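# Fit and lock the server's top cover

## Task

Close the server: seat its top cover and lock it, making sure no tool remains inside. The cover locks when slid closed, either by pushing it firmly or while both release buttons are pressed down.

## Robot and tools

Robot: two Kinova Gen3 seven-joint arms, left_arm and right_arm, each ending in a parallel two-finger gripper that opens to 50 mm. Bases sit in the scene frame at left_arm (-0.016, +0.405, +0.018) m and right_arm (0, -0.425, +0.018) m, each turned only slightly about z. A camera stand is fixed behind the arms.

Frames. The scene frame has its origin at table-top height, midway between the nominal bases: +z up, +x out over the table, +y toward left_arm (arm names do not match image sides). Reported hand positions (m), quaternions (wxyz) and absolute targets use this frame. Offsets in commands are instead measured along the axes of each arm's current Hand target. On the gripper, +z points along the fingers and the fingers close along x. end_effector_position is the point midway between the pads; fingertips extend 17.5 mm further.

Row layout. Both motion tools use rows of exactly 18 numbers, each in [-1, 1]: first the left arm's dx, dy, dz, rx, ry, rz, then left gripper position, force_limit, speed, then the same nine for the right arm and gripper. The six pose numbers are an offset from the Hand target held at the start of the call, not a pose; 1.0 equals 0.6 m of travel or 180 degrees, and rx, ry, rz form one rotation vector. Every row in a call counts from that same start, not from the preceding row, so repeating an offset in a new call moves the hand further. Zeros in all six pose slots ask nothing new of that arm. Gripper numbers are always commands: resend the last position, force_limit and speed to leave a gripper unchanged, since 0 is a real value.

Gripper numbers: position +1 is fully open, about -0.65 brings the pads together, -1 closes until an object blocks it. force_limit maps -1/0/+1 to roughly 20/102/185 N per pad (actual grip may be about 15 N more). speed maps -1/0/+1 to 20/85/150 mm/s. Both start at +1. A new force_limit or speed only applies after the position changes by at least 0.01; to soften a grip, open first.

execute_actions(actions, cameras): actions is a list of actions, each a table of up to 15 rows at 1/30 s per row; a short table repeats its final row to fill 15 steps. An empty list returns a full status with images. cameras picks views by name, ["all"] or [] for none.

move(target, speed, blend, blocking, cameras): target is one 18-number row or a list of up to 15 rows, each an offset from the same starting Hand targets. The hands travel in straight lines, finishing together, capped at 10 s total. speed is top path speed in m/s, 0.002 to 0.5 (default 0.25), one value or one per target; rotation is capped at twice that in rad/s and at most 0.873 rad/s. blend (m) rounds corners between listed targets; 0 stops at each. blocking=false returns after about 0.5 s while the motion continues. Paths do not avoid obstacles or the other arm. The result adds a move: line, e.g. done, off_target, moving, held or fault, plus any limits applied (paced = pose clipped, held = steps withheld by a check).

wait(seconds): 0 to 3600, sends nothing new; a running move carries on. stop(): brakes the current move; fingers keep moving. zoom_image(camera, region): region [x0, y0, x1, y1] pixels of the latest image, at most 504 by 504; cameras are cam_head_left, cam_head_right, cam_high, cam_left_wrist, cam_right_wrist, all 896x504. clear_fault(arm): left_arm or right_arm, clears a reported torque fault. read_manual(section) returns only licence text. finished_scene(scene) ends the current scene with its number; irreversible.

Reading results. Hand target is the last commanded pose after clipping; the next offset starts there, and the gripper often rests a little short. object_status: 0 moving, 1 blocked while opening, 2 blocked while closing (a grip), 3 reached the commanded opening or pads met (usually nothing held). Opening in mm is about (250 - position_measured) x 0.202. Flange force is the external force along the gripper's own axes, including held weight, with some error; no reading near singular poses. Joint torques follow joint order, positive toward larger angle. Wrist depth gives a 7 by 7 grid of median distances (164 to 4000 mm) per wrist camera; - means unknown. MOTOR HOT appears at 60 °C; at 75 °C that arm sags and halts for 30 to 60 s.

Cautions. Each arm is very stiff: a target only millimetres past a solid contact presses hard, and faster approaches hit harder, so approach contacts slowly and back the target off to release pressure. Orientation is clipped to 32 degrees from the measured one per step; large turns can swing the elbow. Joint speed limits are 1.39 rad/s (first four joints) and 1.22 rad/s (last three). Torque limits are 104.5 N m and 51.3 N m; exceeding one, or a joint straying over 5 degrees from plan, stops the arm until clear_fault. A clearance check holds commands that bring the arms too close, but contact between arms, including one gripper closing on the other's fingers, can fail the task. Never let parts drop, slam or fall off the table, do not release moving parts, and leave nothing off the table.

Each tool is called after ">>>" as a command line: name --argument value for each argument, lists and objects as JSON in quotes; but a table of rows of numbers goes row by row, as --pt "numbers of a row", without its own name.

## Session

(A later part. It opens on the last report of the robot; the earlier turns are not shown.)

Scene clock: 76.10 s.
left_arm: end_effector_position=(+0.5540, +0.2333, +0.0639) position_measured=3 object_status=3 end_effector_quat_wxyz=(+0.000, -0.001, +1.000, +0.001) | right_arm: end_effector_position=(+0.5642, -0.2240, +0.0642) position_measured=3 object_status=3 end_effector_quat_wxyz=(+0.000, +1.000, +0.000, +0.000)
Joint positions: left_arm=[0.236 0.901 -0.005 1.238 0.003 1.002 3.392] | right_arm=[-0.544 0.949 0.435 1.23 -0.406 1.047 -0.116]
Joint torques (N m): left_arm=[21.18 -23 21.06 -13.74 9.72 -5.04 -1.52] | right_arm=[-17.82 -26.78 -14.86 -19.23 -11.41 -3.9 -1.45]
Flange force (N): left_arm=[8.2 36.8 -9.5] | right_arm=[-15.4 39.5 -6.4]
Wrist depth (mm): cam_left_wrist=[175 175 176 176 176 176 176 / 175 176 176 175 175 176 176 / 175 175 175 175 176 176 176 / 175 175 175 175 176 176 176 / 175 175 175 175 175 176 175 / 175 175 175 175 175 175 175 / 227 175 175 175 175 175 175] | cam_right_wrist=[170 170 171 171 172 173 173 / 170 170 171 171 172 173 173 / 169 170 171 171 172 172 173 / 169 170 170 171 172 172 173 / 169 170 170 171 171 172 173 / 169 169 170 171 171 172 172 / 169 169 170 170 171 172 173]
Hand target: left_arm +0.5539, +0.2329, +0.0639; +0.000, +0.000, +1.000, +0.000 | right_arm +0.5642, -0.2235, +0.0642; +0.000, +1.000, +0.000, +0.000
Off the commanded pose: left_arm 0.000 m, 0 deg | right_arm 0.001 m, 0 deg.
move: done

>>> move --pt "0 -0.0005 -0.0175 0 0 0 1 1 1 0 -0.0005 -0.01 0 0 0 1 1 1" --pt "0.012 -0.0022 -0.0175 0 0 0 1 1 1 -0.008 0.0012 -0.01 0 0 0 1 1 1" --speed '[0.02,0.02]' --cameras '["cam_left_wrist","cam_right_wrist","cam_head_left"]'

>>> zoom_image --camera "cam_head_left" --region '[360, 225, 560, 325]'

Scene clock: 78.43 s.
left_arm: end_effector_position=(+0.5467, +0.2316, +0.0744) position_measured=3 object_status=3 end_effector_quat_wxyz=(+0.000, +0.000, +1.000, +0.000) | right_arm: end_effector_position=(+0.5593, -0.2242, +0.0702) position_measured=3 object_status=3 end_effector_quat_wxyz=(+0.000, +1.000, +0.000, +0.000)
Joint positions: left_arm=[0.241 0.873 -0.004 1.261 0.003 1.008 3.398] | right_arm=[-0.55 0.931 0.438 1.249 -0.404 1.047 -0.116]
Joint torques (N m): left_arm=[25.68 -28.34 25.55 -12.89 11.88 -2.43 -1.75] | right_arm=[-19.2 -34.13 -14.78 -21.63 -11.84 -2.53 -1.54]
Flange force (N): left_arm=[-3.0 41.4 3.2] | right_arm=[-12.6 41.4 8.5]
Wrist depth (mm): cam_left_wrist=[183 181 177 174 172 169 167 / 183 180 177 174 172 169 167 / 182 179 176 174 171 169 166 / 182 179 176 173 171 168 166 / 181 179 175 173 170 168 165 / 181 178 175 173 170 167 165 / 181 178 175 172 169 167 -] | cam_right_wrist=[- 167 170 173 177 180 184 / - 167 171 173 177 181 184 / 165 168 171 174 177 181 184 / 165 168 171 174 178 181 184 / 165 168 171 174 178 181 185 / 166 168 171 174 178 182 185 / 166 168 171 174 178 183 235]
Hand target: left_arm +0.5467, +0.2316, +0.0744; +0.000, +0.000, +1.000, +0.000 | right_arm +0.5594, -0.2242, +0.0702; +0.000, +1.000, +0.000, +0.000
Off the commanded pose: left_arm 0.000 m, 0 deg | right_arm 0.000 m, 0 deg.
move: done
Images, in order (width x height): cam_head_left 896x504, cam_left_wrist 896x504, cam_right_wrist 896x504.

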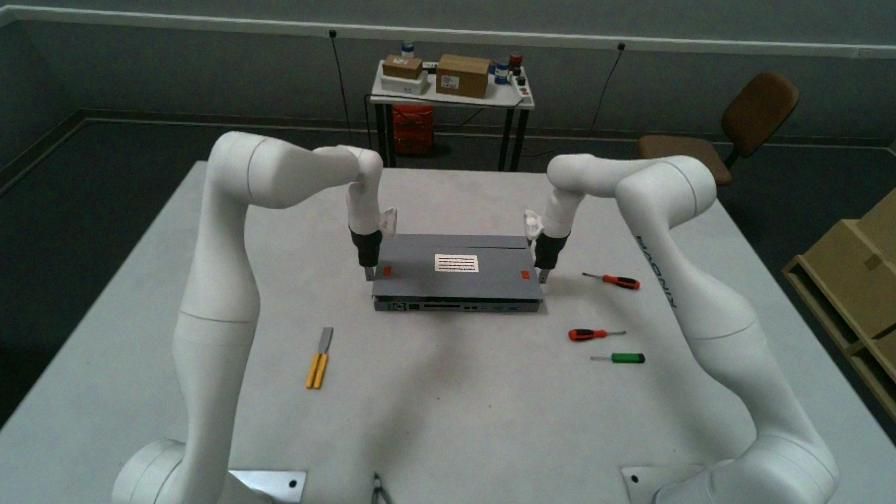

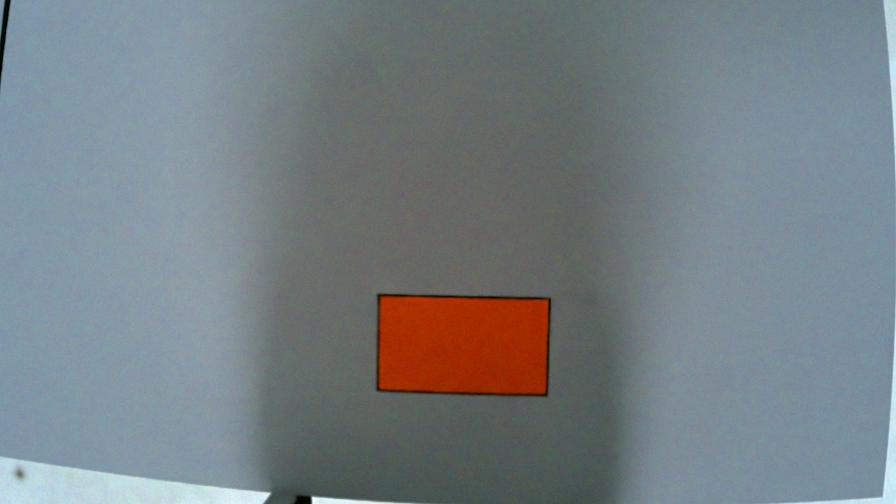

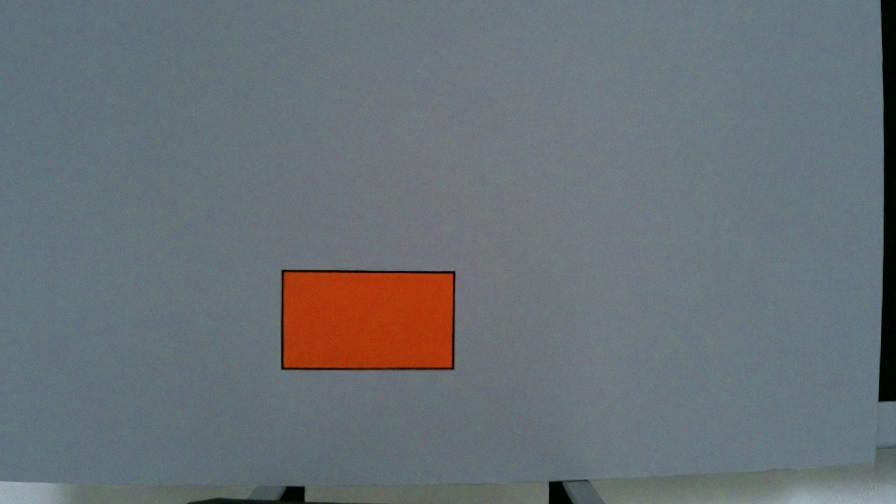

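Scaled by 2.520 from the camera's image (finer frame: 1280x720).

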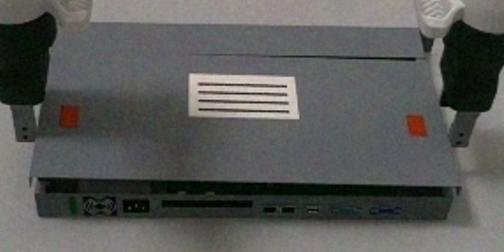

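>>> move --pt "0 -0.0005 -0.03 0 0 0 1 1 1 0 -0.0005 -0.037 0 0 0 1 1 1" --speed '[0.03]' --cameras '["all"]'

>>> zoom_image --camera "cam_head_left" --region '[360, 225, 560, 325]'

>>> zoom_image --camera "cam_high" --region '[370, 200, 600, 400]'

Scene clock: 79.67 s.
left_arm: end_effector_position=(+0.5467, +0.2314, +0.0924) position_measured=3 object_status=3 end_effector_quat_wxyz=(+0.000, +0.000, +1.000, +0.001) | right_arm: end_effector_position=(+0.5594, -0.2239, +0.0924) position_measured=3 object_status=3 end_effector_quat_wxyz=(+0.000, +1.000, +0.000, +0.000)
Joint positions: left_arm=[0.242 0.85 -0.004 1.245 0.002 1.047 3.398] | right_arm=[-0.554 0.903 0.448 1.229 -0.393 1.094 -0.125]
Joint torques (N m): left_arm=[26.11 -28.32 25.67 -13.46 12.79 -2.78 -1.2] | right_arm=[-21.43 -33.8 -16.72 -22.38 -13.32 -2.54 -1.69]
Flange force (N): left_arm=[-2.9 43.1 3.1] | right_arm=[-13.1 45.9 9.1]
Wrist depth (mm): cam_left_wrist=[185 181 177 173 169 166 - / 184 180 177 172 169 166 - / 184 180 176 172 169 166 - / 184 180 175 172 169 166 - / 183 179 175 171 168 165 - / 183 179 175 171 168 166 - / 183 179 174 171 167 - -] | cam_right_wrist=[- 166 171 175 180 185 190 / - 167 171 175 180 185 189 / - 168 172 176 180 185 190 / - 168 172 176 180 185 190 / - 168 172 176 180 185 190 / - 167 172 176 181 186 190 / - 167 172 176 181 188 258]
Hand target: left_arm +0.5467, +0.2313, +0.0924; +0.000, +0.000, +1.000, +0.000 | right_arm +0.5594, -0.2239, +0.0925; +0.000, +1.000, +0.000, +0.000
Off the commanded pose: left_arm 0.000 m, 0 deg | right_arm 0.000 m, 0 deg.
move: done

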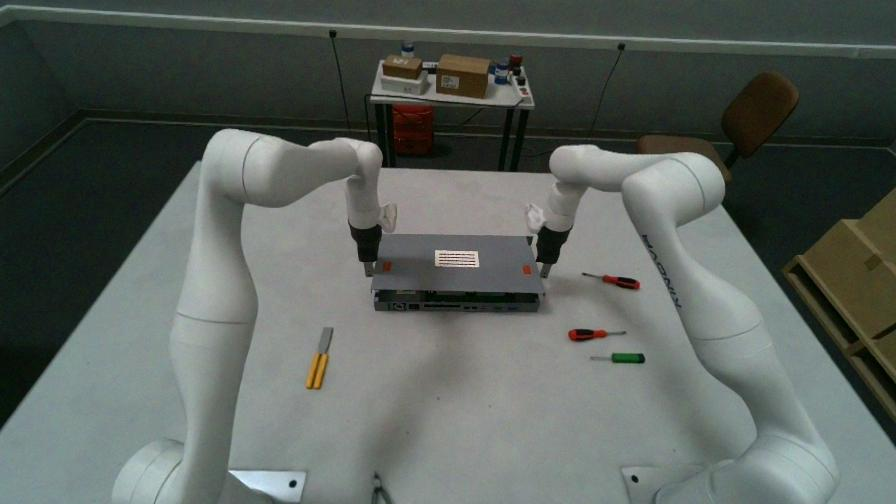

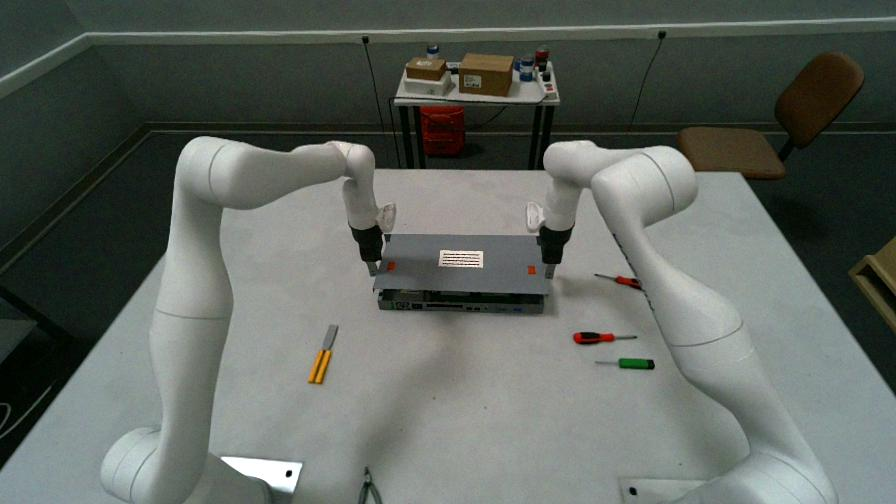

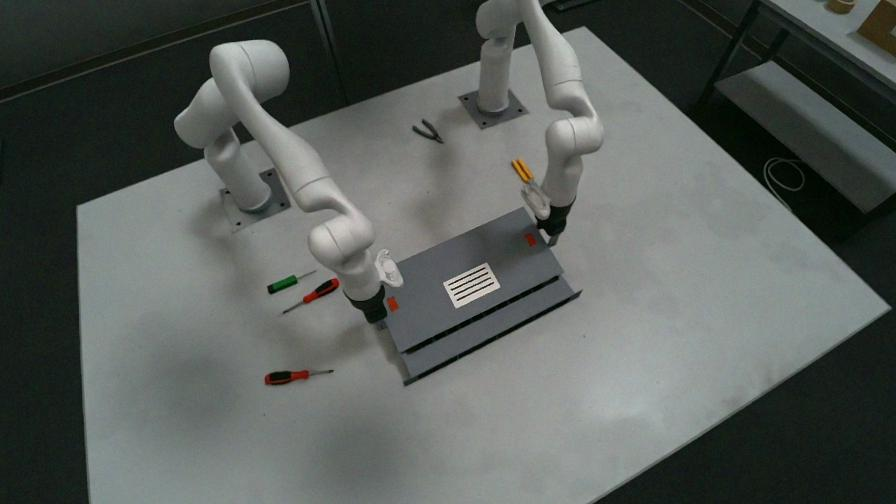

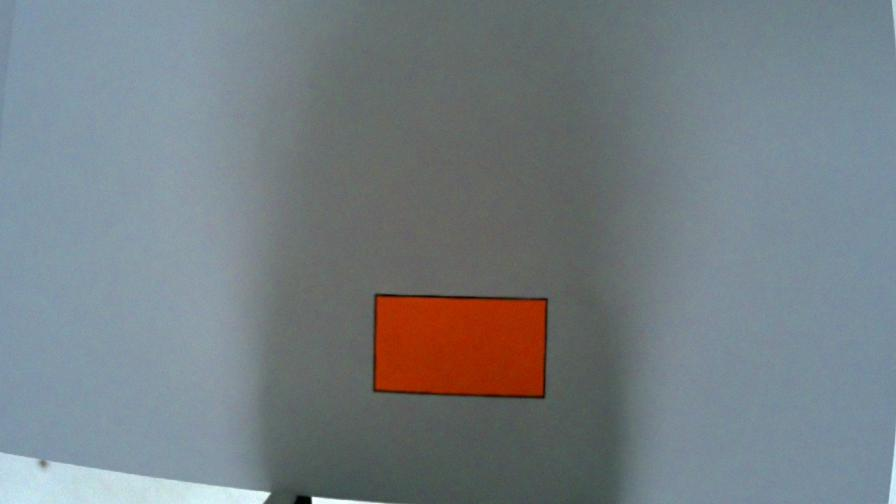

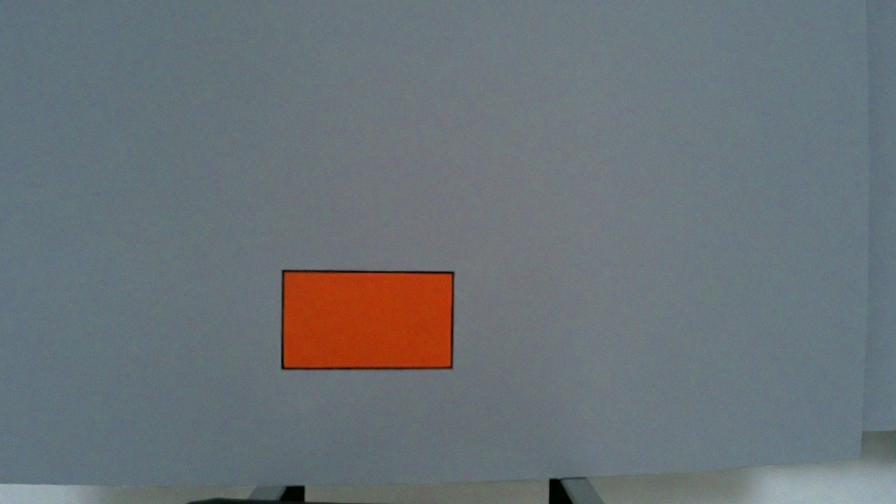

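Scaled by 2.520 from the camera's image (finer frame: 1280x720).

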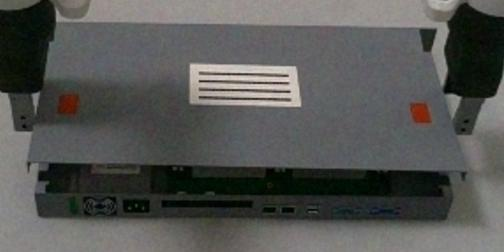

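Scaled by 2.191 from the camera's image (finer frame: 1280x720).

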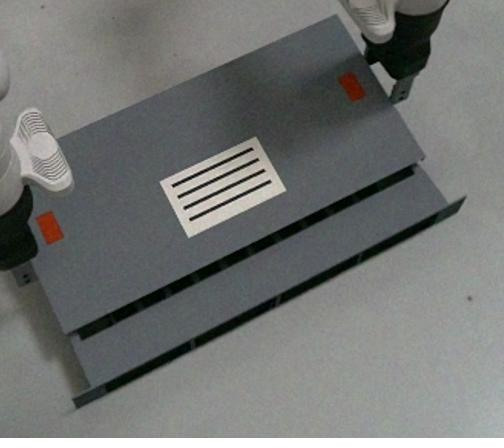

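>>> move --target '[0,-0.0003,0,0,-0.0444,0,1,1,1,0,-0.0003,0,0,0.0444,0,1,1,1]' --speed 0.05 --cameras '["cam_left_wrist","cam_right_wrist","cam_head_left"]'

>>> zoom_image --camera "cam_head_left" --region '[360, 225, 560, 325]'

Scene clock: 81.67 s.
left_arm: end_effector_position=(+0.5467, +0.2311, +0.0924) position_measured=3 object_status=3 end_effector_quat_wxyz=(+0.070, +0.000, +0.998, +0.001) | right_arm: end_effector_position=(+0.5594, -0.2238, +0.0924) position_measured=3 object_status=3 end_effector_quat_wxyz=(+0.000, +0.998, +0.000, +0.070)
Joint positions: left_arm=[0.282 0.765 -0.036 1.439 -0.02 0.803 3.431] | right_arm=[-0.626 0.824 0.47 1.425 -0.389 0.851 -0.121]
Joint torques (N m): left_arm=[27.81 -27.4 28.11 -14.5 10.99 -4.03 -1.3] | right_arm=[-22.69 -33.45 -18.25 -24.67 -12.24 -3.37 -1.72]
Flange force (N): left_arm=[-2.5 45.4 3.5] | right_arm=[-13.4 47.5 7.2]
Wrist depth (mm): cam_left_wrist=[186 182 177 173 170 166 - / 185 181 177 173 169 166 - / 184 180 176 173 169 166 - / 184 180 176 172 168 166 - / 183 180 175 171 168 165 - / 183 179 175 171 167 165 - / 183 179 174 171 167 - -] | cam_right_wrist=[- 166 171 175 180 184 189 / - 166 171 175 180 185 189 / - 167 171 175 180 185 190 / - 168 171 175 180 185 190 / - 168 171 176 180 185 190 / - 167 172 176 181 186 190 / - 167 172 176 180 188 193]
Hand target: left_arm +0.5467, +0.2311, +0.0924; +0.070, +0.000, +0.998, +0.001 | right_arm +0.5594, -0.2237, +0.0924; +0.000, +0.998, +0.000, +0.070
Off the commanded pose: left_arm 0.000 m, 0 deg | right_arm 0.000 m, 0 deg.
move: done
Images, in order (width x height): cam_head_left 896x504, cam_left_wrist 896x504, cam_right_wrist 896x504.

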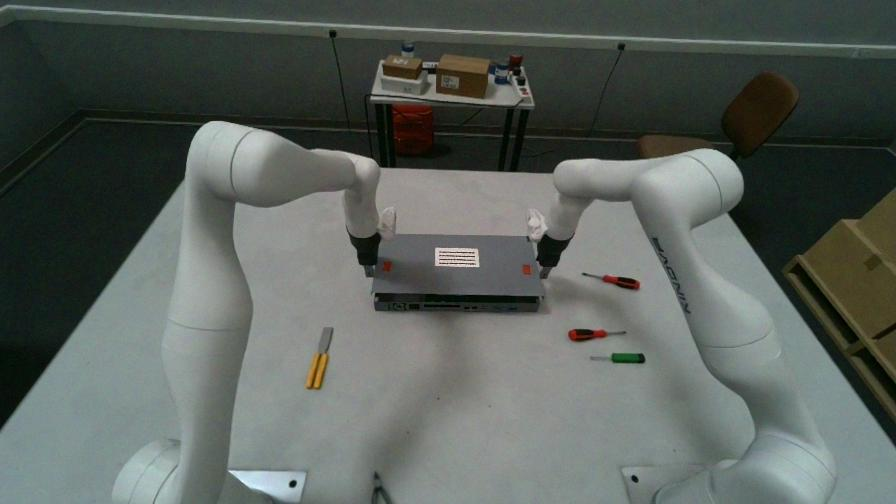

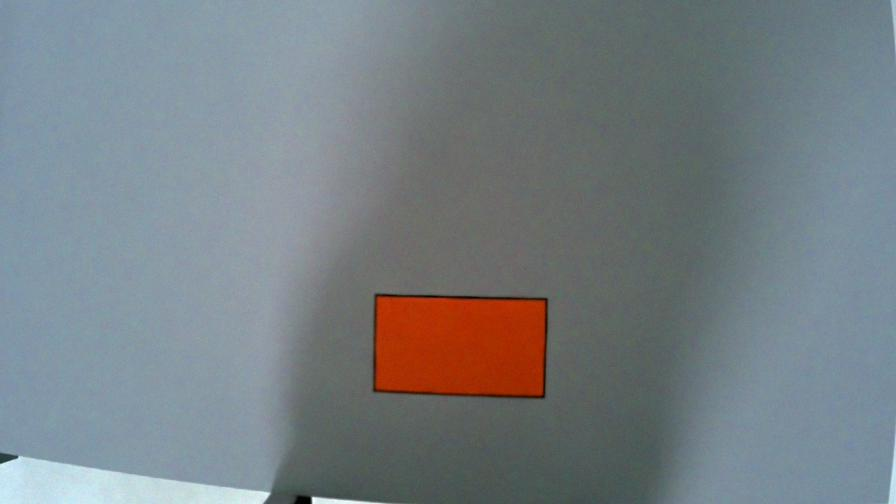

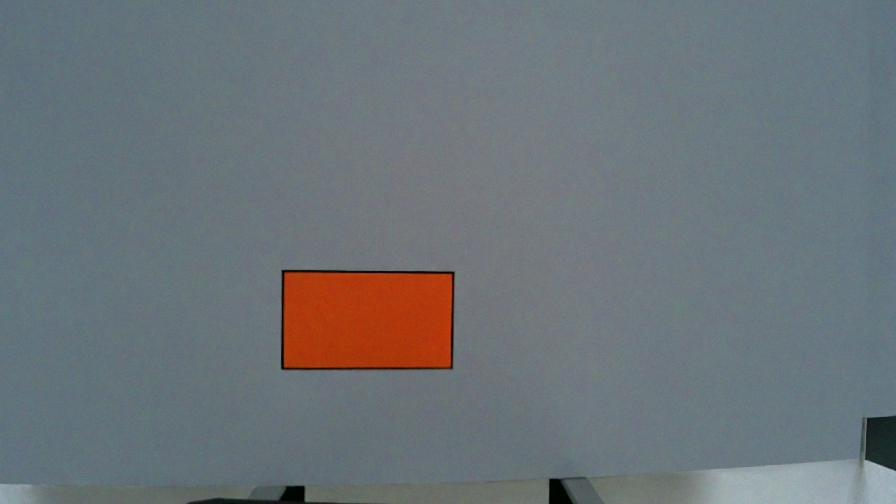

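Scaled by 2.520 from the camera's image (finer frame: 1280x720).

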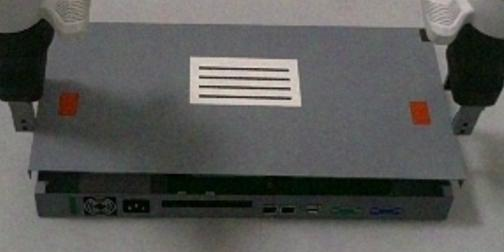

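>>> move --pt "0.0083 0 -0.0012 0 0 0 1 1 1 -0.005 0 -0.0007 0 0 0 1 1 1" --pt "0.0153 0 0.0485 0 0 0 1 1 1 -0.0116 0 0.0462 0 0 0 1 1 1" --speed '[0.03,0.025]' --cameras '["cam_left_wrist","cam_right_wrist","cam_head_left","cam_head_right"]'

>>> zoom_image --camera "cam_head_left" --region '[360, 225, 560, 325]'

>>> zoom_image --camera "cam_head_right" --region '[360, 225, 560, 325]'

Scene clock: 84.27 s.
left_arm: end_effector_position=(+0.5416, +0.2311, +0.0624) position_measured=3 object_status=3 end_effector_quat_wxyz=(+0.070, +0.000, +0.998, +0.001) | right_arm: end_effector_position=(+0.5563, -0.2237, +0.0640) position_measured=3 object_status=3 end_effector_quat_wxyz=(+0.000, +0.998, +0.000, +0.070)
Joint positions: left_arm=[0.286 0.801 -0.038 1.482 -0.019 0.725 3.435] | right_arm=[-0.621 0.859 0.45 1.459 -0.407 0.783 -0.108]
Joint torques (N m): left_arm=[28.97 -26.54 29.74 -15.28 9.78 -5.1 -1.95] | right_arm=[-22.12 -33.48 -18.3 -23.86 -11.37 -2.91 -1.72]
Flange force (N): left_arm=[0.6 47.9 -0.4] | right_arm=[-12.3 46.4 5.5]
Wrist depth (mm): cam_left_wrist=[182 179 176 174 171 169 166 / 181 179 176 173 171 169 166 / 181 179 176 173 171 168 166 / 181 178 176 173 171 168 166 / 180 178 176 173 170 168 165 / 180 178 175 173 170 167 166 / 180 178 175 172 170 167 165] | cam_right_wrist=[165 168 171 174 178 181 184 / 165 168 171 174 178 181 184 / 165 168 171 174 178 181 184 / 166 169 171 174 178 181 184 / 166 168 171 174 178 181 185 / 166 168 171 174 178 181 185 / 166 168 172 174 178 183 186]
Hand target: left_arm +0.5416, +0.2311, +0.0623; +0.070, +0.000, +0.998, +0.001 | right_arm +0.5563, -0.2237, +0.0640; +0.000, +0.998, +0.000, +0.070
Off the commanded pose: left_arm 0.000 m, 0 deg | right_arm 0.000 m, 0 deg.
move: done
Images, in order (width x height): cam_head_left 896x504, cam_head_right 896x504, cam_left_wrist 896x504, cam_right_wrist 896x504.

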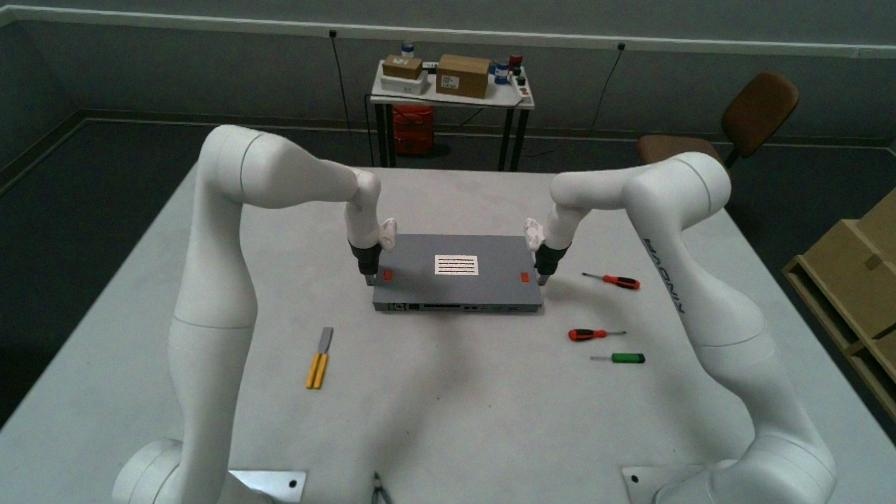

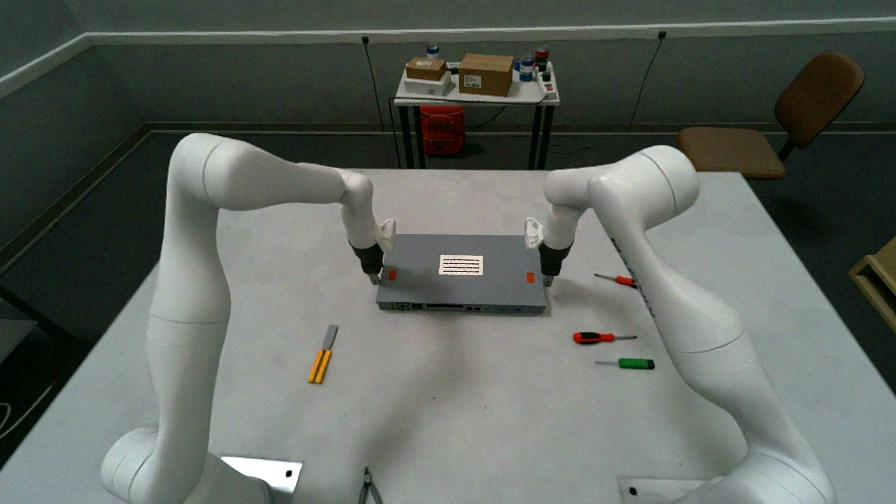

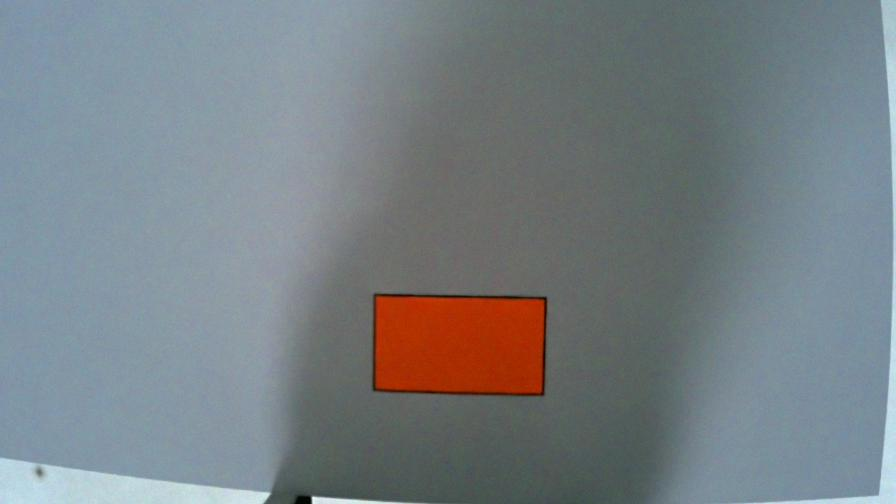

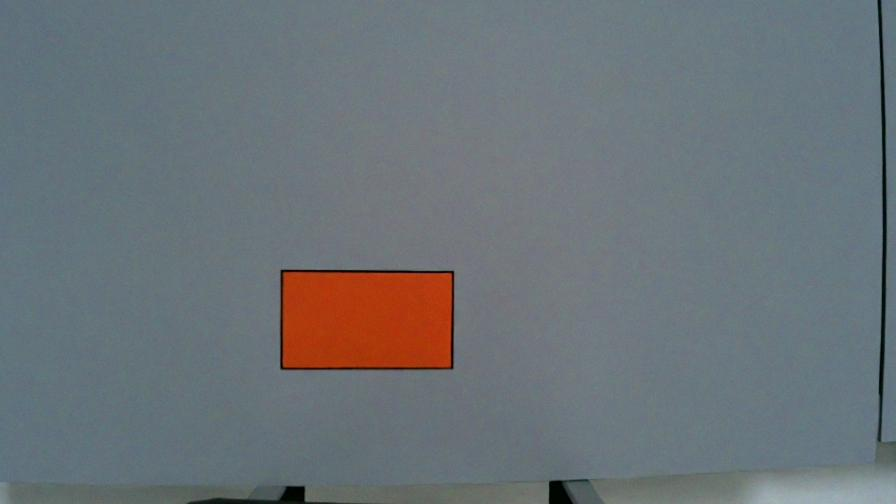

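Scaled by 2.520 from the camera's image (finer frame: 1280x720).

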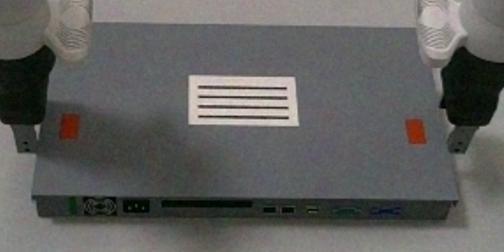

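Scaled by 2.520 from the camera's image (finer frame: 1280x720).

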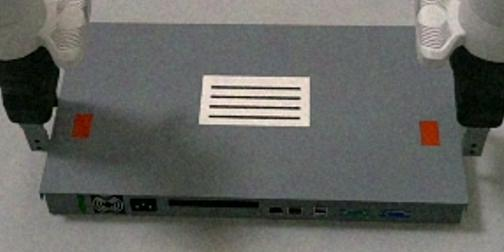

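>>> move --target '[0.0007,0,0.005,0,0.008,0,1,1,1,-0.0007,0,0.005,0,-0.008,0,1,1,1]' --speed 0.02

Scene clock: 85.37 s.
left_arm: end_effector_position=(+0.5416, +0.2311, +0.0593) position_measured=3 object_status=3 end_effector_quat_wxyz=(+0.057, +0.000, +0.998, +0.001) | right_arm: end_effector_position=(+0.5564, -0.2237, +0.0610) position_measured=3 object_status=3 end_effector_quat_wxyz=(+0.000, +0.998, +0.000, +0.057)
Joint positions: left_arm=[0.278 0.818 -0.031 1.452 -0.014 0.762 3.428] | right_arm=[-0.608 0.875 0.445 1.428 -0.408 0.82 -0.107]
Joint torques (N m): left_arm=[29.62 -18 30.39 -11.49 10.59 -4.51 -2] | right_arm=[-23.56 -23.06 -22.01 -17.7 -11.99 -1.44 -1.7]
Flange force (N): left_arm=[0.3 49.6 -15.4] | right_arm=[-6.0 47.5 -12.3]
Wrist depth (mm): cam_left_wrist=[178 176 174 172 171 168 167 / 178 176 174 172 170 168 167 / 178 176 174 172 170 168 167 / 177 175 173 171 170 168 166 / 177 175 173 171 169 168 166 / 177 175 173 171 169 167 165 / 177 174 173 171 169 167 165] | cam_right_wrist=[165 167 170 172 175 178 180 / 165 167 170 172 175 178 180 / 165 168 170 172 175 178 180 / 165 167 170 172 175 178 180 / 165 168 170 172 175 178 180 / 165 168 171 172 175 178 180 / 166 168 170 172 175 178 239]
Hand target: left_arm +0.5416, +0.2311, +0.0593; +0.057, +0.000, +0.998, +0.001 | right_arm +0.5563, -0.2237, +0.0610; +0.000, +0.998, +0.000, +0.057
Off the commanded pose: left_arm 0.000 m, 0 deg | right_arm 0.000 m, 0 deg.
move: done

>>> move --pt "-0.0006 0 -0.005 0 0 0 1 1 1 0.0006 0 -0.005 0 0 0 1 1 1" --pt "0.0044 0 -0.0055 0 0 0 1 1 1 -0.0044 0 -0.0055 0 0 0 1 1 1" --pt "0.0052 0 0.0011 0 0 0 1 1 1 -0.0052 0 0.0011 0 0 0 1 1 1" --speed 0.02 --cameras '["cam_left_wrist","cam_right_wrist"]'

Scene clock: 88.70 s.
left_arm: end_effector_position=(+0.5386, +0.2311, +0.0583) position_measured=3 object_status=3 end_effector_quat_wxyz=(+0.057, +0.000, +0.998, +0.001) | right_arm: end_effector_position=(+0.5533, -0.2237, +0.0600) position_measured=3 object_status=3 end_effector_quat_wxyz=(+0.000, +0.998, +0.000, +0.057)
Joint positions: left_arm=[0.279 0.814 -0.031 1.464 -0.014 0.753 3.43] | right_arm=[-0.611 0.871 0.444 1.44 -0.409 0.812 -0.107]
Joint torques (N m): left_arm=[29.35 -23.52 30.21 -14.63 10.33 -5.33 -1.96] | right_arm=[-22.88 -31.3 -19.69 -21.7 -11.82 -1.96 -1.73]
Flange force (N): left_arm=[2.2 49.7 -6.7] | right_arm=[-8.9 47.0 2.4]
Wrist depth (mm): cam_left_wrist=[177 176 174 173 172 170 169 / 177 175 174 173 171 170 169 / 176 175 174 172 171 170 169 / 176 175 174 172 171 169 169 / 176 175 173 172 171 169 168 / 176 174 173 172 170 169 168 / 176 174 173 172 170 169 168] | cam_right_wrist=[166 168 170 171 174 176 178 / 166 168 170 171 174 176 178 / 166 168 170 172 174 176 178 / 166 168 170 172 174 176 178 / 166 168 170 172 174 176 178 / 166 168 170 172 174 176 178 / 166 168 170 172 173 176 239]
Hand target: left_arm +0.5386, +0.2311, +0.0583; +0.057, +0.000, +0.998, +0.000 | right_arm +0.5533, -0.2237, +0.0600; +0.000, +0.998, +0.000, +0.057
Off the commanded pose: left_arm 0.000 m, 0 deg | right_arm 0.000 m, 0 deg.
move: done

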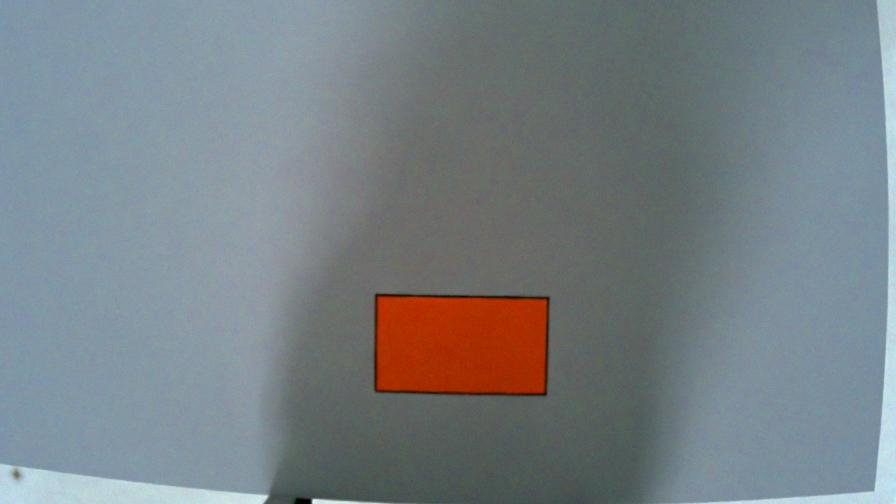

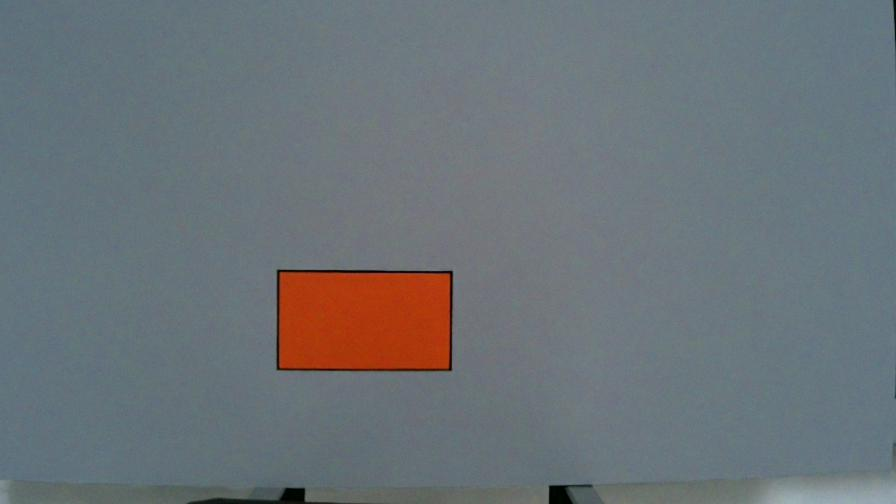

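>>> move --pt "0 0.012 0.0 0 0 0 1 1 1 0 0.012 0.0 0 0 0 1 1 1" --pt "0 0.05 0 0 0 0 1 1 1 0 0.04 0 0 0 0 1 1 1" --pt "0 0.05 -0.25 0 0.036 0 1 1 1 0 0.04 -0.25 0 -0.036 0 1 1 1" --speed '[0.02,0.08,0.2]' --cameras '["all"]'

>>> zoom_image --camera "cam_head_left" --region '[360, 225, 560, 325]'

>>> zoom_image --camera "cam_high" --region '[370, 200, 600, 400]'

Scene clock: 91.23 s.
left_arm: end_effector_position=(+0.5214, +0.2610, +0.2073) position_measured=3 object_status=3 end_effector_quat_wxyz=(+0.001, +0.000, +1.000, +0.000) | right_arm: end_effector_position=(+0.5362, -0.2478, +0.2090) position_measured=3 object_status=3 end_effector_quat_wxyz=(+0.000, +1.000, +0.000, +0.001)
Joint positions: left_arm=[0.199 0.656 0.001 1.232 -0.002 1.252 3.361] | right_arm=[-0.563 0.717 0.496 1.202 -0.33 1.299 -0.132]
Joint torques (N m): left_arm=[0.5 -21.66 -0.29 -9.36 0.08 -0.23 -0.3] | right_arm=[0.34 -23.22 2.76 -10.63 0.32 0.29 -0.2]
Flange force (N): left_arm=[1.5 0.5 -1.3] | right_arm=[-6.1 1.8 5.9]
Wrist depth (mm): cam_left_wrist=[328 325 327 326 326 377 379 / 327 325 325 327 327 377 377 / 326 325 325 325 326 376 376 / 325 324 324 324 326 375 375 / 362 372 324 324 325 375 376 / 371 370 372 372 374 373 374 / 370 371 371 371 372 374 374] | cam_right_wrist=[373 373 325 326 327 328 331 / 372 374 325 326 326 327 331 / 373 373 325 326 327 327 331 / 373 372 325 326 326 327 330 / 372 373 325 325 326 331 331 / 372 372 374 375 375 376 377 / 372 372 373 374 376 376 377]
Hand target: left_arm +0.5214, +0.2610, +0.2073; +0.001, +0.000, +1.000, +0.000 | right_arm +0.5362, -0.2477, +0.2090; +0.000, +1.000, +0.000, +0.001
Off the commanded pose: left_arm 0.000 m, 0 deg | right_arm 0.000 m, 0 deg.
move: done

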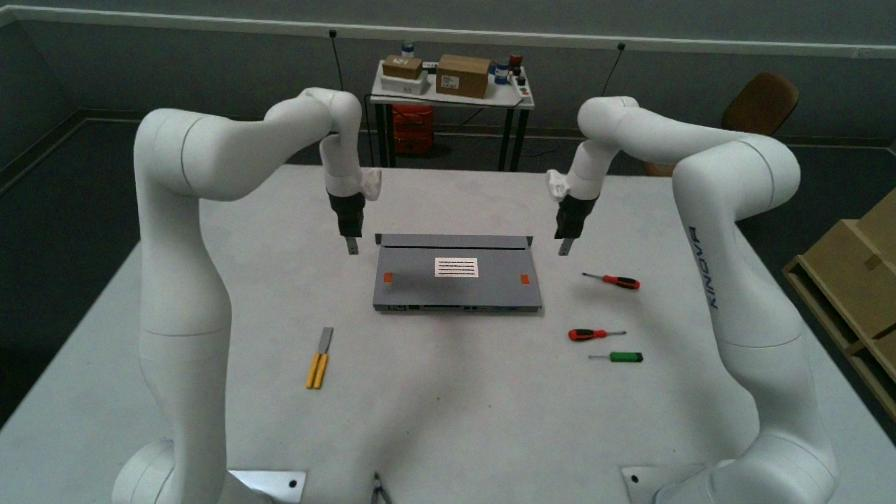

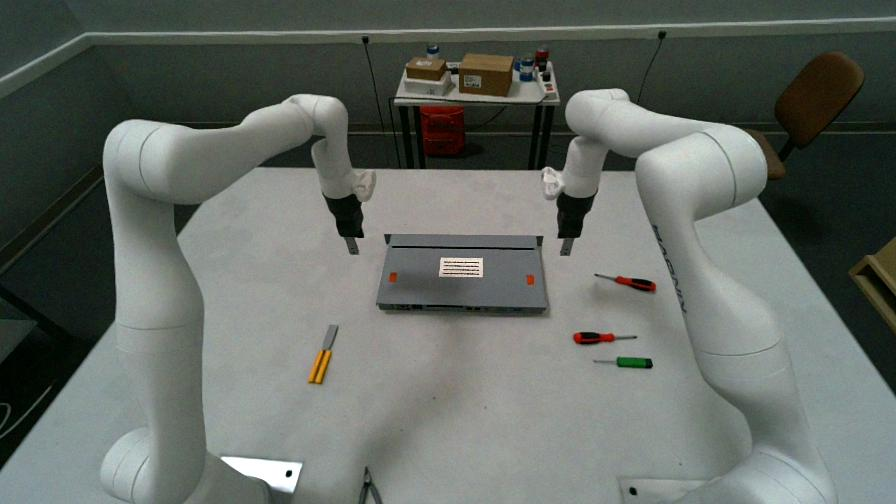

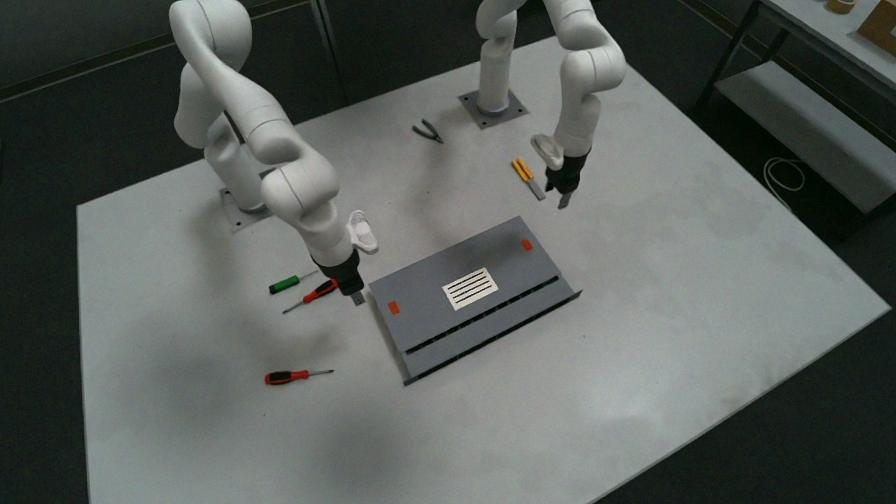

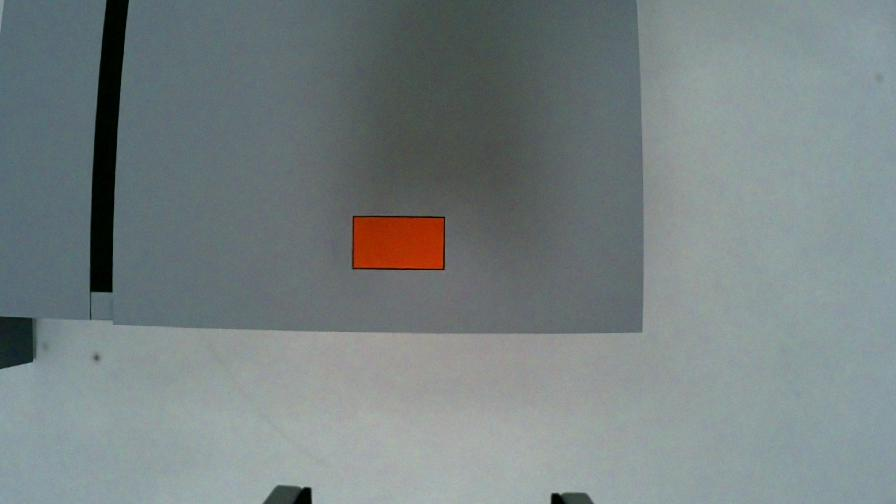

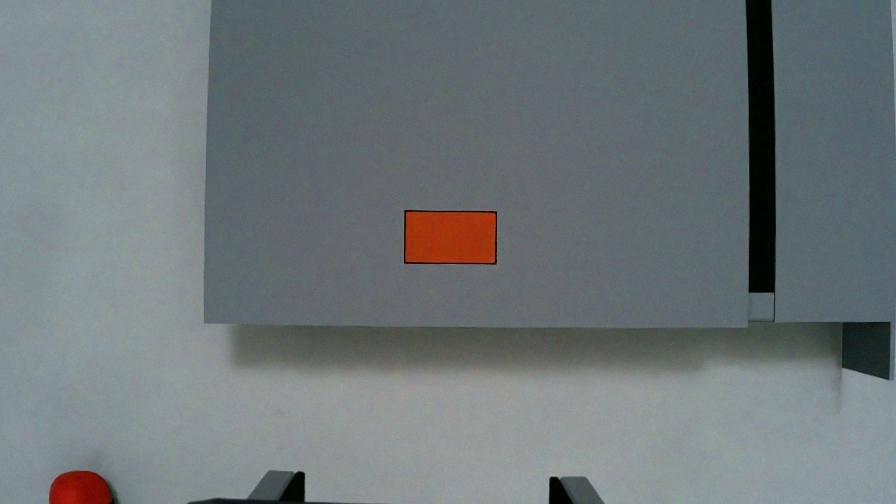

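Scaled by 2.520 from the camera's image (finer frame: 1280x720).

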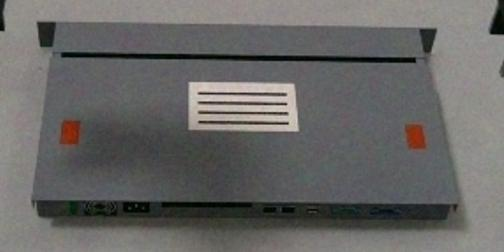

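Scaled by 2.191 from the camera's image (finer frame: 1280x720).

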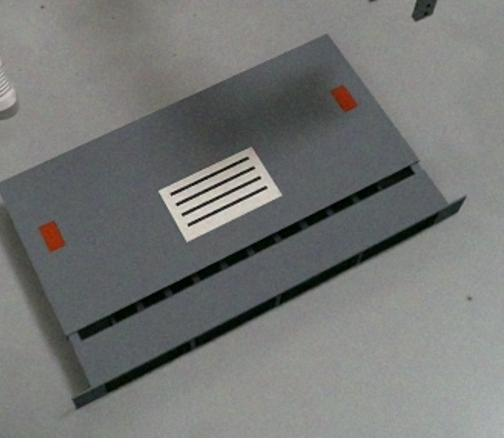

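>>> move --pt "0.1607 -0.185 0.12 0 0 0 -0.64 0 0 -0.1853 -0.163 0.12 0 0 0 -0.64 0 0" --pt "0.1607 -0.185 0.2413 0 0 0 -0.64 0 0 -0.1853 -0.163 0.2442 0 0 0 -0.64 0 0" --speed '[0.25,0.08]' --cameras '["all"]'

Scene clock: 94.17 s.
left_arm: end_effector_position=(+0.4253, +0.1500, +0.0623) position_measured=248 object_status=3 end_effector_quat_wxyz=(+0.001, +0.000, +1.000, +0.000) | right_arm: end_effector_position=(+0.4252, -0.1500, +0.0624) position_measured=248 object_status=3 end_effector_quat_wxyz=(+0.000, +1.000, +0.000, +0.001)
Joint positions: left_arm=[0.456 0.741 0.003 1.605 -0.005 0.795 3.623] | right_arm=[-0.83 0.776 0.421 1.628 -0.4 0.823 -0.289]
Joint torques (N m): left_arm=[0.51 -20.82 -0.18 -7.02 0.09 -0.52 -0.3] | right_arm=[0.3 -21.94 2.72 -8.44 0.37 0.3 -0.19]
Motor temperatures (°C): left_arm=[37 40 35 42 40 44 42] | right_arm=[38 41 37 34 49 42 42]
Flange force (N): left_arm=[-0.1 0.3 -2.5] | right_arm=[-5.2 2.9 4.8]
Wrist depth (mm): cam_left_wrist=[180 180 181 230 231 231 232 / 180 180 180 230 230 230 231 / 179 180 180 229 230 230 231 / 179 179 180 229 230 230 230 / 179 179 179 228 229 230 230 / 178 178 179 228 228 229 229 / 178 178 179 228 228 229 229] | cam_right_wrist=[227 227 228 228 180 180 180 / 226 227 227 228 180 180 180 / 226 227 227 228 179 180 180 / 226 227 227 228 179 180 180 / 227 227 227 228 179 180 180 / 226 227 227 228 179 180 180 / 226 227 227 227 179 180 180]
Hand target: left_arm +0.4253, +0.1500, +0.0623; +0.001, +0.000, +1.000, +0.000 | right_arm +0.4251, -0.1500, +0.0624; +0.000, +1.000, +0.000, +0.001
Off the commanded pose: left_arm 0.000 m, 0 deg | right_arm 0.000 m, 0 deg.
move: done

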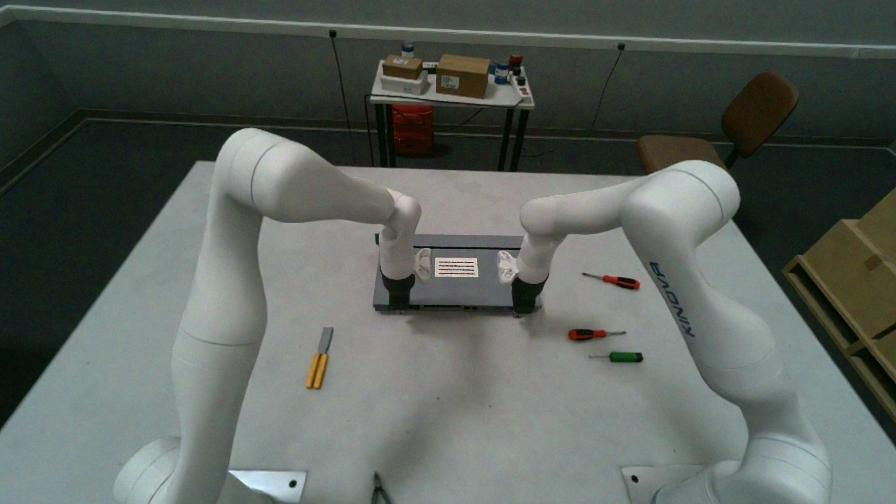

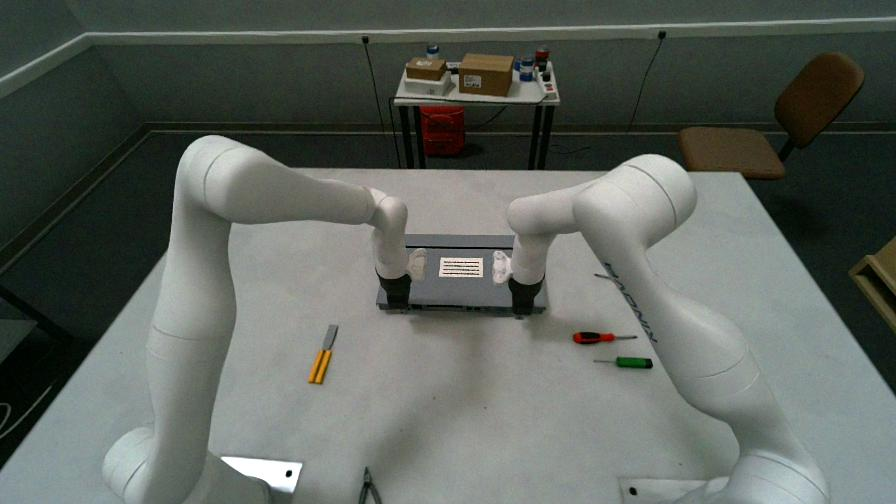

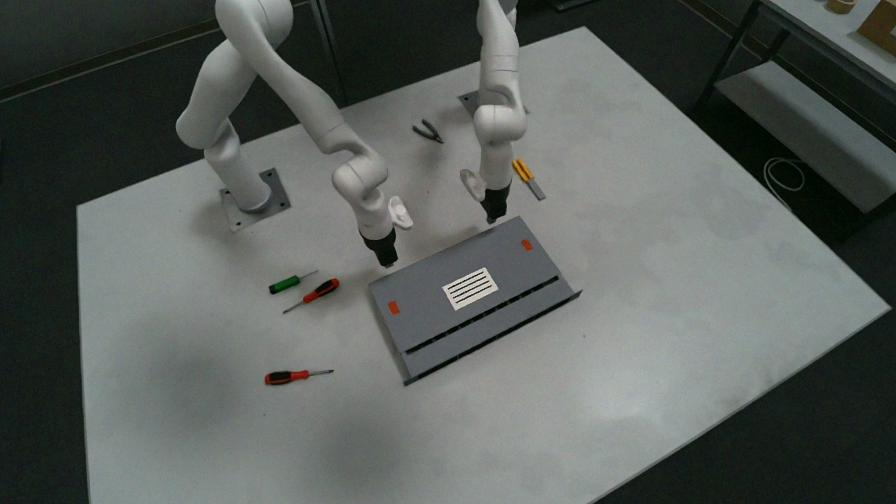

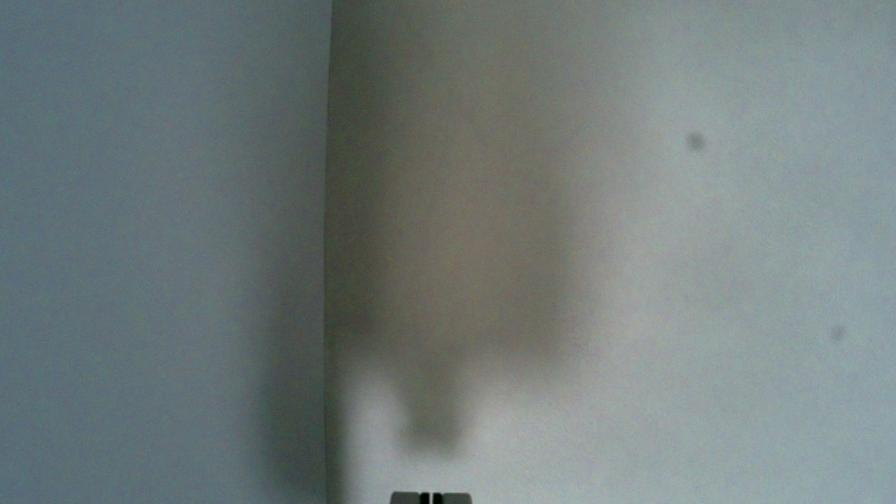

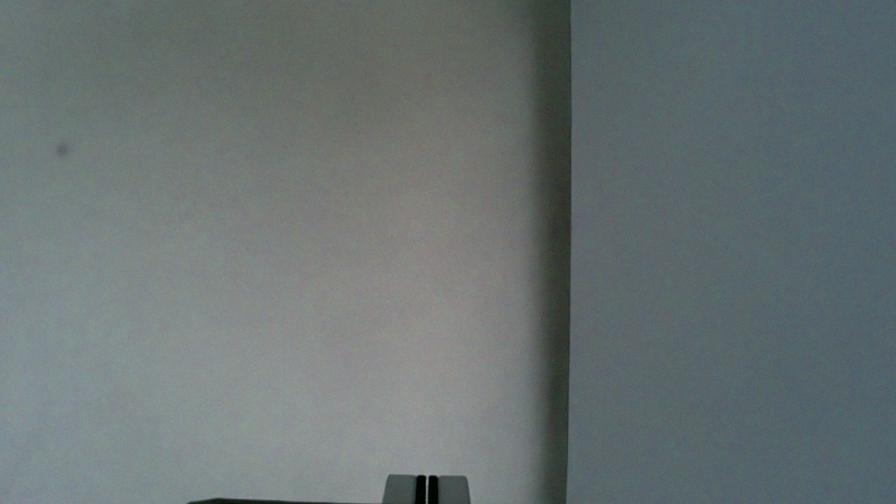

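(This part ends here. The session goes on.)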